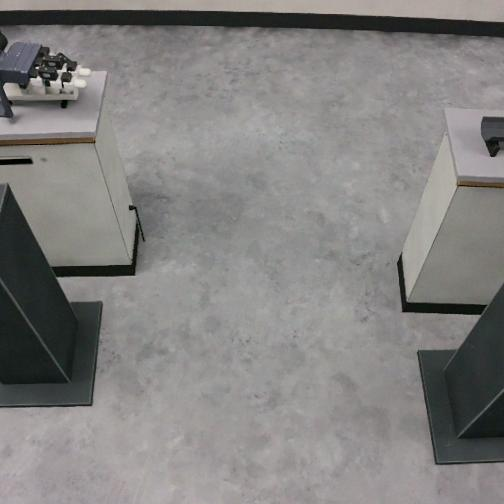

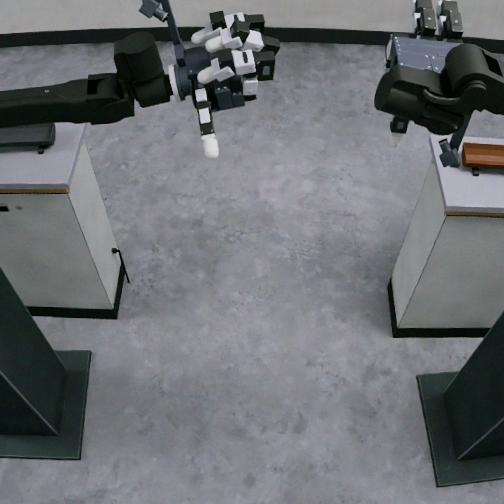

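Scaled by 5.600.

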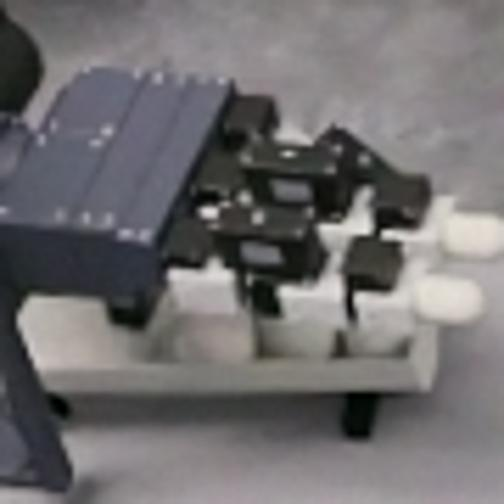

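Request:
move --arm1 '{"joints": {"joint2_rad": 1.685}, "min_time_s": 1}' --arm2 '{"joints": {"joint1_rad": -1.490, "joint2_rad": 2.2, "joint3_rad": 1.70, "joint4_rad": 0.65, "joint5_rad": 0, "joint6_rad": 0.113}, "min_time_s": 4}'

Scene clock: 2196.20 s.
Joint torques (N m): arm1=[1.9 -14.27 5.76 0.66 1.29 -0.06] | arm2=[0.85 -18.9 7.34 2.63 -0.15 -0.25] | arm3=[1.49 -16.85 8.12 0.49 1.1 0.02]
Heat: arm1: hottest joint2_rad 36 °C; arm2: hottest joint2_rad 39 °C; arm3: hottest joint2_rad 32 °C.
move: arm1 done; arm2 done
Joint velocities: within noise
arm1.joint_positions: joint1_rad=-0.140 joint2_rad=+1.703 joint3_rad=+0.930 joint4_rad=-0.786 joint5_rad=+1.499 joint6_rad=-1.541 hand_index_mcp=+0.135 hand_index_abd=-0.103 hand_index_pip=-0.806 hand_index_dip=+0.699 hand_middle_mcp=+0.745 hand_middle_abd=+0.000 hand_middle_pip=+0.576 hand_middle_dip=+0.696 hand_ring_mcp=+0.747 hand_ring_abd=+0.000 hand_ring_pip=+0.576 hand_ring_dip=+0.696 hand_thumb_cmc=-0.572 hand_thumb_axl=+0.678 hand_thumb_mcp=+0.337 hand_thumb_ipl=+0.170 hand_current_limit=+0.400 hand_speed=-0.400
arm1.joint_status: all done
arm1.hand_state: goal,goal,goal,goal,goal,goal,goal,goal,goal,goal,goal,goal,goal,goal,goal,goal
arm1.index_mcp_current_ma: -4
arm1.index_abd_current_ma: 0
arm1.index_pip_current_ma: 2
arm1.index_dip_current_ma: 1
arm1.middle_mcp_current_ma: -4
arm1.middle_abd_current_ma: 0
arm1.middle_pip_current_ma: 0
arm1.middle_dip_current_ma: 0
arm1.ring_mcp_current_ma: -3
arm1.ring_abd_current_ma: 0
arm1.ring_pip_current_ma: 0
arm1.ring_dip_current_ma: 0
arm1.thumb_cmc_current_ma: 0
arm1.thumb_axl_current_ma: 0
arm1.thumb_mcp_current_ma: -1
arm1.thumb_ipl_current_ma: 0
arm1.hand_goal_index_mcp: 0.144
arm1.hand_goal_index_abd: -0.106
arm1.hand_goal_index_pip: -0.812
arm1.hand_goal_index_dip: 0.696
arm1.hand_goal_middle_mcp: 0.754
arm1.hand_goal_middle_abd: 0.000
arm1.hand_goal_middle_pip: 0.576
arm1.hand_goal_middle_dip: 0.696
arm1.hand_goal_ring_mcp: 0.754
arm1.hand_goal_ring_abd: 0.000
arm1.hand_goal_ring_pip: 0.576
arm1.hand_goal_ring_dip: 0.696
arm1.hand_goal_thumb_cmc: -0.570
arm1.hand_goal_thumb_axl: 0.678
arm1.hand_goal_thumb_mcp: 0.340
arm1.hand_goal_thumb_ipl: 0.168
arm1.hand: x=-1.3886 y=+0.5270 z=+0.8941 quat_wxyz=(+0.477, -0.491, +0.539, -0.491) (m; scene frame)
arm1.hand_target: x=-1.3942 y=+0.5328 z=+0.9021 quat_wxyz=(+0.489, -0.487, +0.542, -0.480) (m; scene frame)
arm1.hand_status: not commanded
arm2.joint_positions: joint1_rad=-1.477 joint2_rad=+2.193 joint3_rad=+1.696 joint4_rad=+0.629 joint5_rad=+0.001 joint6_rad=+0.123 hand_index_mcp=-0.341 hand_index_abd=+0.001 hand_index_pip=-0.882 hand_index_dip=+0.408 hand_middle_mcp=-0.076 hand_middle_abd=-0.007 hand_middle_pip=-0.691 hand_middle_dip=+0.052 hand_ring_mcp=-0.341 hand_ring_abd=+0.001 hand_ring_pip=-0.883 hand_ring_dip=+0.409 hand_thumb_cmc=+0.722 hand_thumb_axl=+0.677 hand_thumb_mcp=+0.226 hand_thumb_ipl=+0.168 hand_current_limit=+0.400 hand_speed=-0.800
arm2.joint_status: all done
arm2.hand_state: goal,goal,goal,goal,blocked,goal,blocked,goal,goal,goal,goal,goal,goal,goal,goal,goal
arm2.index_mcp_current_ma: 5
arm2.index_abd_current_ma: 3
arm2.index_pip_current_ma: -1
arm2.index_dip_current_ma: 9
arm2.middle_mcp_current_ma: 385
arm2.middle_abd_current_ma: -26
arm2.middle_pip_current_ma: 332
arm2.middle_dip_current_ma: 36
arm2.ring_mcp_current_ma: 5
arm2.ring_abd_current_ma: 2
arm2.ring_pip_current_ma: -3
arm2.ring_dip_current_ma: 11
arm2.thumb_cmc_current_ma: 37
arm2.thumb_axl_current_ma: -4
arm2.thumb_mcp_current_ma: -1
arm2.thumb_ipl_current_ma: -2
arm2.hand_goal_index_mcp: -0.342
arm2.hand_goal_index_abd: 0.000
arm2.hand_goal_index_pip: -0.882
arm2.hand_goal_index_dip: 0.406
arm2.hand_goal_middle_mcp: -0.160
arm2.hand_goal_middle_abd: 0.000
arm2.hand_goal_middle_pip: -0.760
arm2.hand_goal_middle_dip: 0.044
arm2.hand_goal_ring_mcp: -0.342
arm2.hand_goal_ring_abd: 0.000
arm2.hand_goal_ring_pip: -0.882
arm2.hand_goal_ring_dip: 0.406
arm2.hand_goal_thumb_cmc: 0.714
arm2.hand_goal_thumb_axl: 0.678
arm2.hand_goal_thumb_mcp: 0.226
arm2.hand_goal_thumb_ipl: 0.168
arm2.hand: x=+0.8534 y=+0.0682 z=+1.1508 quat_wxyz=(+0.454, +0.465, +0.475, +0.594) (m; scene frame)
arm2.hand_target: x=+0.8535 y=+0.0574 z=+1.1526 quat_wxyz=(+0.464, +0.460, +0.469, +0.594) (m; scene frame)
arm2.hand_status: not commanded
arm3: as last shown
pictures: none

Request:
move --arm1 '{"joints": {"joint2_rad": 1.724}, "min_time_s": 1}' --arm2 '{"joints": {"joint1_rad": -1.490, "joint2_rad": 2.369, "joint3_rad": 1.676, "joint4_rad": 0.82, "joint5_rad": 0, "joint6_rad": 0.113}, "min_time_s": 3}'

Scene clock: 2201.73 s.
Joint torques (N m): arm1=[2.02 -11.93 5.7 0.66 1.28 -0.06] | arm2=[0.67 -18.73 6.39 2.7 -0.13 -0.23] | arm3=[1.55 -16.97 8.13 0.47 1.1 0.02]
Heat: arm1: hottest joint2_rad 36 °C; arm2: hottest joint2_rad 39 °C; arm3: hottest joint2_rad 32 °C.
move: arm1 done; arm2 done
Joint velocities: within noise
arm1.joint_positions: joint1_rad=-0.140 joint2_rad=+1.710 joint3_rad=+0.930 joint4_rad=-0.786 joint5_rad=+1.499 joint6_rad=-1.541 hand_index_mcp=+0.135 hand_index_abd=-0.103 hand_index_pip=-0.806 hand_index_dip=+0.699 hand_middle_mcp=+0.745 hand_middle_abd=+0.000 hand_middle_pip=+0.576 hand_middle_dip=+0.696 hand_ring_mcp=+0.747 hand_ring_abd=+0.000 hand_ring_pip=+0.576 hand_ring_dip=+0.696 hand_thumb_cmc=-0.572 hand_thumb_axl=+0.678 hand_thumb_mcp=+0.337 hand_thumb_ipl=+0.170 hand_current_limit=+0.400 hand_speed=-0.400
arm1.joint_status: all done
arm1.hand_state: goal,goal,goal,goal,goal,goal,goal,goal,goal,goal,goal,goal,goal,goal,goal,goal
arm1.index_mcp_current_ma: -4
arm1.index_abd_current_ma: 0
arm1.index_pip_current_ma: 2
arm1.index_dip_current_ma: 1
arm1.middle_mcp_current_ma: -4
arm1.middle_abd_current_ma: 0
arm1.middle_pip_current_ma: 0
arm1.middle_dip_current_ma: 0
arm1.ring_mcp_current_ma: -3
arm1.ring_abd_current_ma: 0
arm1.ring_pip_current_ma: 0
arm1.ring_dip_current_ma: 0
arm1.thumb_cmc_current_ma: 0
arm1.thumb_axl_current_ma: 0
arm1.thumb_mcp_current_ma: -1
arm1.thumb_ipl_current_ma: 0
arm1.hand_goal_index_mcp: 0.144
arm1.hand_goal_index_abd: -0.106
arm1.hand_goal_index_pip: -0.812
arm1.hand_goal_index_dip: 0.696
arm1.hand_goal_middle_mcp: 0.754
arm1.hand_goal_middle_abd: 0.000
arm1.hand_goal_middle_pip: 0.576
arm1.hand_goal_middle_dip: 0.696
arm1.hand_goal_ring_mcp: 0.754
arm1.hand_goal_ring_abd: 0.000
arm1.hand_goal_ring_pip: 0.576
arm1.hand_goal_ring_dip: 0.696
arm1.hand_goal_thumb_cmc: -0.570
arm1.hand_goal_thumb_axl: 0.678
arm1.hand_goal_thumb_mcp: 0.340
arm1.hand_goal_thumb_ipl: 0.168
arm1.hand: x=-1.3886 y=+0.5264 z=+0.8911 quat_wxyz=(+0.475, -0.493, +0.537, -0.493) (m; scene frame)
arm1.hand_target: x=-1.3942 y=+0.5299 z=+0.8859 quat_wxyz=(+0.479, -0.496, +0.533, -0.490) (m; scene frame)
arm1.hand_status: not commanded
arm2.joint_positions: joint1_rad=-1.477 joint2_rad=+2.358 joint3_rad=+1.674 joint4_rad=+0.799 joint5_rad=+0.001 joint6_rad=+0.123 hand_index_mcp=-0.341 hand_index_abd=+0.001 hand_index_pip=-0.882 hand_index_dip=+0.408 hand_middle_mcp=-0.076 hand_middle_abd=-0.007 hand_middle_pip=-0.691 hand_middle_dip=+0.052 hand_ring_mcp=-0.341 hand_ring_abd=+0.001 hand_ring_pip=-0.883 hand_ring_dip=+0.409 hand_thumb_cmc=+0.722 hand_thumb_axl=+0.677 hand_thumb_mcp=+0.226 hand_thumb_ipl=+0.168 hand_current_limit=+0.400 hand_speed=-0.800
arm2.joint_status: all done
arm2.hand_state: goal,goal,goal,goal,blocked,goal,blocked,goal,goal,goal,goal,goal,goal,goal,goal,goal
arm2.index_mcp_current_ma: 5
arm2.index_abd_current_ma: 3
arm2.index_pip_current_ma: -1
arm2.index_dip_current_ma: 9
arm2.middle_mcp_current_ma: 385
arm2.middle_abd_current_ma: -26
arm2.middle_pip_current_ma: 332
arm2.middle_dip_current_ma: 36
arm2.ring_mcp_current_ma: 5
arm2.ring_abd_current_ma: 2
arm2.ring_pip_current_ma: -3
arm2.ring_dip_current_ma: 11
arm2.thumb_cmc_current_ma: 37
arm2.thumb_axl_current_ma: -4
arm2.thumb_mcp_current_ma: -1
arm2.thumb_ipl_current_ma: -2
arm2.hand_goal_index_mcp: -0.342
arm2.hand_goal_index_abd: 0.000
arm2.hand_goal_index_pip: -0.882
arm2.hand_goal_index_dip: 0.406
arm2.hand_goal_middle_mcp: -0.160
arm2.hand_goal_middle_abd: 0.000
arm2.hand_goal_middle_pip: -0.760
arm2.hand_goal_middle_dip: 0.044
arm2.hand_goal_ring_mcp: -0.342
arm2.hand_goal_ring_abd: 0.000
arm2.hand_goal_ring_pip: -0.882
arm2.hand_goal_ring_dip: 0.406
arm2.hand_goal_thumb_cmc: 0.714
arm2.hand_goal_thumb_axl: 0.678
arm2.hand_goal_thumb_mcp: 0.226
arm2.hand_goal_thumb_ipl: 0.168
arm2.hand: x=+0.8543 y=+0.0683 z=+1.0387 quat_wxyz=(+0.450, +0.469, +0.479, +0.590) (m; scene frame)
arm2.hand_target: x=+0.8541 y=+0.0574 z=+1.0353 quat_wxyz=(+0.459, +0.467, +0.476, +0.588) (m; scene frame)
arm2.hand_status: not commanded
arm3: as last shown
pictures: none

Request:
move --arm1 '{"joints": {"hand_index_mcp": -0.13, "hand_index_pip": -0.42, "hand_speed": -0.9}}' --arm2 '{"joints": {"hand_middle_mcp": 0.2, "hand_middle_pip": -0.5, "hand_middle_dip": 0.3, "hand_speed": -0.85}}'

Request:
move --arm1 '{"joints": {"hand_thumb_mcp": 0.14}}' --arm2 '{"joints": {"hand_middle_mcp": 0.75, "hand_middle_pip": 0.3, "hand_middle_dip": 0.696}}' --cameras '["arm2_cam_wrist", "cam_gap_1"]'

Request:
zoom_image --camera "cam_gap_1" --region '[0, 30, 90, 120]'

Scene clock: 2206.83 s.
Joint torques (N m): arm1=[2.02 -11.75 5.71 0.55 1.13 -0.07] | arm2=[0.56 -19.14 6.45 2.71 -0.13 -0.23] | arm3=[1.49 -16.97 8.1 0.47 1.1 0.02]
Heat: arm1: hottest joint2_rad 35 °C; arm2: hottest joint2_rad 39 °C; arm3: hottest joint2_rad 32 °C.
move: arm1 off_target; arm2 done
Joint velocities: within noise
arm1.joint_positions: joint1_rad=-0.140 joint2_rad=+1.710 joint3_rad=+0.930 joint4_rad=-0.784 joint5_rad=+1.503 joint6_rad=-1.541 hand_index_mcp=-0.142 hand_index_abd=-0.104 hand_index_pip=-0.457 hand_index_dip=+0.687 hand_middle_mcp=+0.745 hand_middle_abd=+0.000 hand_middle_pip=+0.576 hand_middle_dip=+0.696 hand_ring_mcp=+0.747 hand_ring_abd=+0.000 hand_ring_pip=+0.576 hand_ring_dip=+0.696 hand_thumb_cmc=-0.572 hand_thumb_axl=+0.678 hand_thumb_mcp=+0.337 hand_thumb_ipl=+0.170 hand_current_limit=+0.400 hand_speed=-0.900
arm1.joint_status: hand_index_pip off_target (ended at -0.457, target -0.420); the others done
arm1.hand_state: goal,goal,blocked,goal,goal,goal,goal,goal,goal,goal,goal,goal,goal,goal,goal,goal
arm1.index_mcp_current_ma: -7
arm1.index_abd_current_ma: 0
arm1.index_pip_current_ma: -41
arm1.index_dip_current_ma: -4
arm1.middle_mcp_current_ma: -4
arm1.middle_abd_current_ma: 0
arm1.middle_pip_current_ma: 0
arm1.middle_dip_current_ma: 0
arm1.ring_mcp_current_ma: -3
arm1.ring_abd_current_ma: 0
arm1.ring_pip_current_ma: 0
arm1.ring_dip_current_ma: 0
arm1.thumb_cmc_current_ma: 0
arm1.thumb_axl_current_ma: 0
arm1.thumb_mcp_current_ma: -1
arm1.thumb_ipl_current_ma: 0
arm1.hand_goal_index_mcp: -0.130
arm1.hand_goal_index_abd: -0.106
arm1.hand_goal_index_pip: -0.420
arm1.hand_goal_index_dip: 0.696
arm1.hand_goal_middle_mcp: 0.754
arm1.hand_goal_middle_abd: 0.000
arm1.hand_goal_middle_pip: 0.576
arm1.hand_goal_middle_dip: 0.696
arm1.hand_goal_ring_mcp: 0.754
arm1.hand_goal_ring_abd: 0.000
arm1.hand_goal_ring_pip: 0.576
arm1.hand_goal_ring_dip: 0.696
arm1.hand_goal_thumb_cmc: -0.570
arm1.hand_goal_thumb_axl: 0.678
arm1.hand_goal_thumb_mcp: 0.340
arm1.hand_goal_thumb_ipl: 0.168
arm1.hand: x=-1.3882 y=+0.5267 z=+0.8918 quat_wxyz=(+0.476, -0.492, +0.537, -0.493) (m; scene frame)
arm1.hand_target: x=-1.3942 y=+0.5299 z=+0.8859 quat_wxyz=(+0.479, -0.496, +0.533, -0.490) (m; scene frame)
arm1.hand_status: not commanded
arm2.joint_positions: joint1_rad=-1.477 joint2_rad=+2.358 joint3_rad=+1.674 joint4_rad=+0.799 joint5_rad=+0.001 joint6_rad=+0.123 hand_index_mcp=-0.341 hand_index_abd=+0.001 hand_index_pip=-0.882 hand_index_dip=+0.408 hand_middle_mcp=+0.203 hand_middle_abd=-0.003 hand_middle_pip=-0.505 hand_middle_dip=+0.297 hand_ring_mcp=-0.341 hand_ring_abd=+0.001 hand_ring_pip=-0.883 hand_ring_dip=+0.409 hand_thumb_cmc=+0.722 hand_thumb_axl=+0.677 hand_thumb_mcp=+0.226 hand_thumb_ipl=+0.168 hand_current_limit=+0.400 hand_speed=-0.850
arm2.joint_status: all done
arm2.hand_state: goal,goal,goal,goal,goal,goal,goal,goal,goal,goal,goal,goal,goal,goal,goal,goal
arm2.index_mcp_current_ma: 5
arm2.index_abd_current_ma: 3
arm2.index_pip_current_ma: -1
arm2.index_dip_current_ma: 9
arm2.middle_mcp_current_ma: 12
arm2.middle_abd_current_ma: -13
arm2.middle_pip_current_ma: -21
arm2.middle_dip_current_ma: -14
arm2.ring_mcp_current_ma: 5
arm2.ring_abd_current_ma: 2
arm2.ring_pip_current_ma: -3
arm2.ring_dip_current_ma: 11
arm2.thumb_cmc_current_ma: 37
arm2.thumb_axl_current_ma: -4
arm2.thumb_mcp_current_ma: -1
arm2.thumb_ipl_current_ma: -2
arm2.hand_goal_index_mcp: -0.342
arm2.hand_goal_index_abd: 0.000
arm2.hand_goal_index_pip: -0.882
arm2.hand_goal_index_dip: 0.406
arm2.hand_goal_middle_mcp: 0.200
arm2.hand_goal_middle_abd: 0.000
arm2.hand_goal_middle_pip: -0.500
arm2.hand_goal_middle_dip: 0.300
arm2.hand_goal_ring_mcp: -0.342
arm2.hand_goal_ring_abd: 0.000
arm2.hand_goal_ring_pip: -0.882
arm2.hand_goal_ring_dip: 0.406
arm2.hand_goal_thumb_cmc: 0.714
arm2.hand_goal_thumb_axl: 0.678
arm2.hand_goal_thumb_mcp: 0.226
arm2.hand_goal_thumb_ipl: 0.168
arm2.hand: x=+0.8543 y=+0.0683 z=+1.0387 quat_wxyz=(+0.450, +0.469, +0.479, +0.590) (m; scene frame)
arm2.hand_target: x=+0.8541 y=+0.0574 z=+1.0353 quat_wxyz=(+0.459, +0.467, +0.476, +0.588) (m; scene frame)
arm2.hand_status: not commanded
arm3: as last shown
pictures: none

Scene clock: 2208.77 s.
Joint torques (N m): arm1=[1.67 -11.93 5.71 0.54 1.09 -0.06] | arm2=[0.79 -19.14 6.43 2.7 -0.14 -0.23] | arm3=[1.49 -16.85 8.12 0.47 1.1 0.02]
Heat: arm1: hottest joint2_rad 35 °C; arm2: hottest joint2_rad 39 °C; arm3: hottest joint2_rad 32 °C.
move: arm1 off_target; arm2 done
Joint velocities: within noise
arm1.joint_positions: joint1_rad=-0.136 joint2_rad=+1.710 joint3_rad=+0.930 joint4_rad=-0.784 joint5_rad=+1.504 joint6_rad=-1.541 hand_index_mcp=-0.127 hand_index_abd=-0.108 hand_index_pip=-0.456 hand_index_dip=+0.683 hand_middle_mcp=+0.745 hand_middle_abd=+0.000 hand_middle_pip=+0.576 hand_middle_dip=+0.696 hand_ring_mcp=+0.747 hand_ring_abd=+0.000 hand_ring_pip=+0.576 hand_ring_dip=+0.696 hand_thumb_cmc=-0.573 hand_thumb_axl=+0.678 hand_thumb_mcp=+0.238 hand_thumb_ipl=+0.190 hand_current_limit=+0.400 hand_speed=-0.900
arm1.joint_status: hand_thumb_mcp off_target (ended at +0.238, target +0.140)
arm1.hand_state: goal,goal,blocked,goal,goal,goal,goal,goal,goal,goal,goal,goal,goal,goal,blocked,blocked
arm1.index_mcp_current_ma: 1
arm1.index_abd_current_ma: 0
arm1.index_pip_current_ma: -39
arm1.index_dip_current_ma: -7
arm1.middle_mcp_current_ma: -4
arm1.middle_abd_current_ma: 0
arm1.middle_pip_current_ma: 0
arm1.middle_dip_current_ma: 0
arm1.ring_mcp_current_ma: -3
arm1.ring_abd_current_ma: 0
arm1.ring_pip_current_ma: 0
arm1.ring_dip_current_ma: 0
arm1.thumb_cmc_current_ma: -1
arm1.thumb_axl_current_ma: 0
arm1.thumb_mcp_current_ma: 319
arm1.thumb_ipl_current_ma: 28
arm1.hand_goal_index_mcp: -0.130
arm1.hand_goal_index_abd: -0.106
arm1.hand_goal_index_pip: -0.420
arm1.hand_goal_index_dip: 0.696
arm1.hand_goal_middle_mcp: 0.754
arm1.hand_goal_middle_abd: 0.000
arm1.hand_goal_middle_pip: 0.576
arm1.hand_goal_middle_dip: 0.696
arm1.hand_goal_ring_mcp: 0.754
arm1.hand_goal_ring_abd: 0.000
arm1.hand_goal_ring_pip: 0.576
arm1.hand_goal_ring_dip: 0.696
arm1.hand_goal_thumb_cmc: -0.570
arm1.hand_goal_thumb_axl: 0.678
arm1.hand_goal_thumb_mcp: 0.140
arm1.hand_goal_thumb_ipl: 0.168
arm1.hand: x=-1.3901 y=+0.5276 z=+0.8920 quat_wxyz=(+0.478, -0.493, +0.535, -0.492) (m; scene frame)
arm1.hand_target: x=-1.3942 y=+0.5299 z=+0.8859 quat_wxyz=(+0.479, -0.496, +0.533, -0.490) (m; scene frame)
arm1.hand_status: not commanded
arm2.joint_positions: joint1_rad=-1.477 joint2_rad=+2.358 joint3_rad=+1.674 joint4_rad=+0.799 joint5_rad=+0.001 joint6_rad=+0.123 hand_index_mcp=-0.341 hand_index_abd=+0.001 hand_index_pip=-0.882 hand_index_dip=+0.408 hand_middle_mcp=+0.758 hand_middle_abd=-0.003 hand_middle_pip=+0.300 hand_middle_dip=+0.694 hand_ring_mcp=-0.341 hand_ring_abd=+0.001 hand_ring_pip=-0.883 hand_ring_dip=+0.409 hand_thumb_cmc=+0.722 hand_thumb_axl=+0.677 hand_thumb_mcp=+0.226 hand_thumb_ipl=+0.168 hand_current_limit=+0.400 hand_speed=-0.850
arm2.joint_status: all done
arm2.hand_state: goal,goal,goal,goal,goal,goal,goal,goal,goal,goal,goal,goal,goal,goal,goal,goal
arm2.index_mcp_current_ma: 5
arm2.index_abd_current_ma: 3
arm2.index_pip_current_ma: -1
arm2.index_dip_current_ma: 9
arm2.middle_mcp_current_ma: 37
arm2.middle_abd_current_ma: -12
arm2.middle_pip_current_ma: -1
arm2.middle_dip_current_ma: -10
arm2.ring_mcp_current_ma: 5
arm2.ring_abd_current_ma: 2
arm2.ring_pip_current_ma: -3
arm2.ring_dip_current_ma: 11
arm2.thumb_cmc_current_ma: 37
arm2.thumb_axl_current_ma: -4
arm2.thumb_mcp_current_ma: -1
arm2.thumb_ipl_current_ma: -2
arm2.hand_goal_index_mcp: -0.342
arm2.hand_goal_index_abd: 0.000
arm2.hand_goal_index_pip: -0.882
arm2.hand_goal_index_dip: 0.406
arm2.hand_goal_middle_mcp: 0.750
arm2.hand_goal_middle_abd: 0.000
arm2.hand_goal_middle_pip: 0.300
arm2.hand_goal_middle_dip: 0.696
arm2.hand_goal_ring_mcp: -0.342
arm2.hand_goal_ring_abd: 0.000
arm2.hand_goal_ring_pip: -0.882
arm2.hand_goal_ring_dip: 0.406
arm2.hand_goal_thumb_cmc: 0.714
arm2.hand_goal_thumb_axl: 0.678
arm2.hand_goal_thumb_mcp: 0.226
arm2.hand_goal_thumb_ipl: 0.168
arm2.hand: x=+0.8543 y=+0.0683 z=+1.0387 quat_wxyz=(+0.450, +0.469, +0.479, +0.590) (m; scene frame)
arm2.hand_target: x=+0.8541 y=+0.0574 z=+1.0353 quat_wxyz=(+0.459, +0.467, +0.476, +0.588) (m; scene frame)
arm2.hand_status: not commanded
arm3: as last shown
pictures: arm2_cam_wrist, cam_gap_1
camera_calibration:
arm2_cam_wrist: T_world_to_cam=[[0.077407, -0.865418, 0.495035, -0.487604], [-0.605538, -0.435262, -0.666236, 1.18903], [0.792043, -0.248192, -0.557736, 0.0480967], [0, 0, 0, 1]] pos_world=[0.719651, 0.107494, 1.06038]

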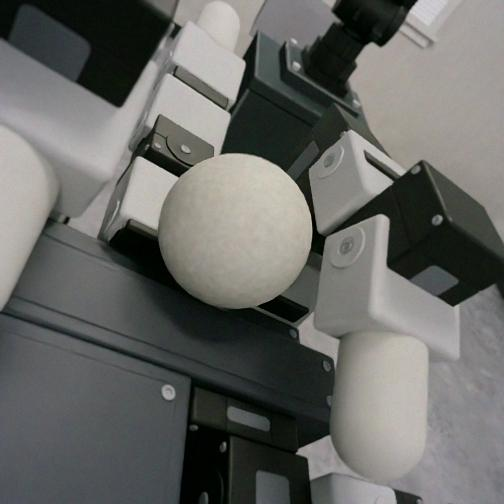

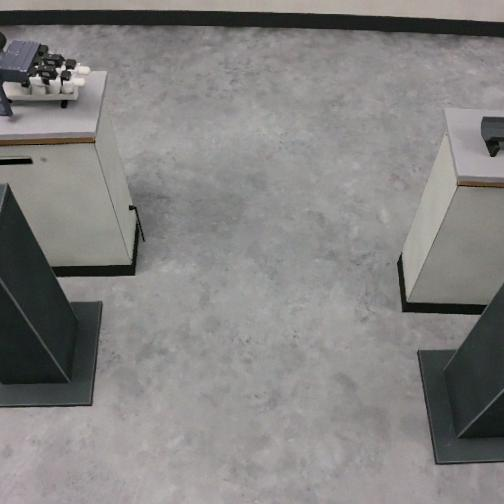

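Scaled by 5.600.

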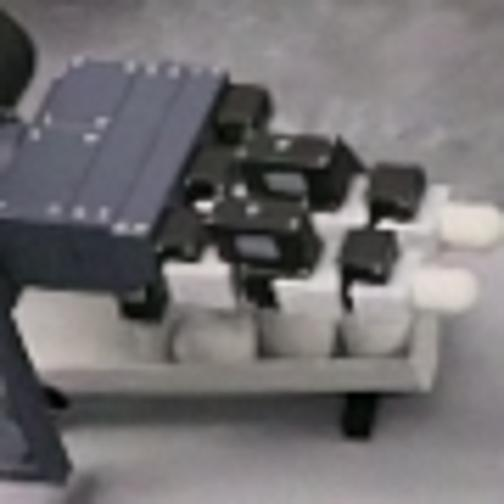

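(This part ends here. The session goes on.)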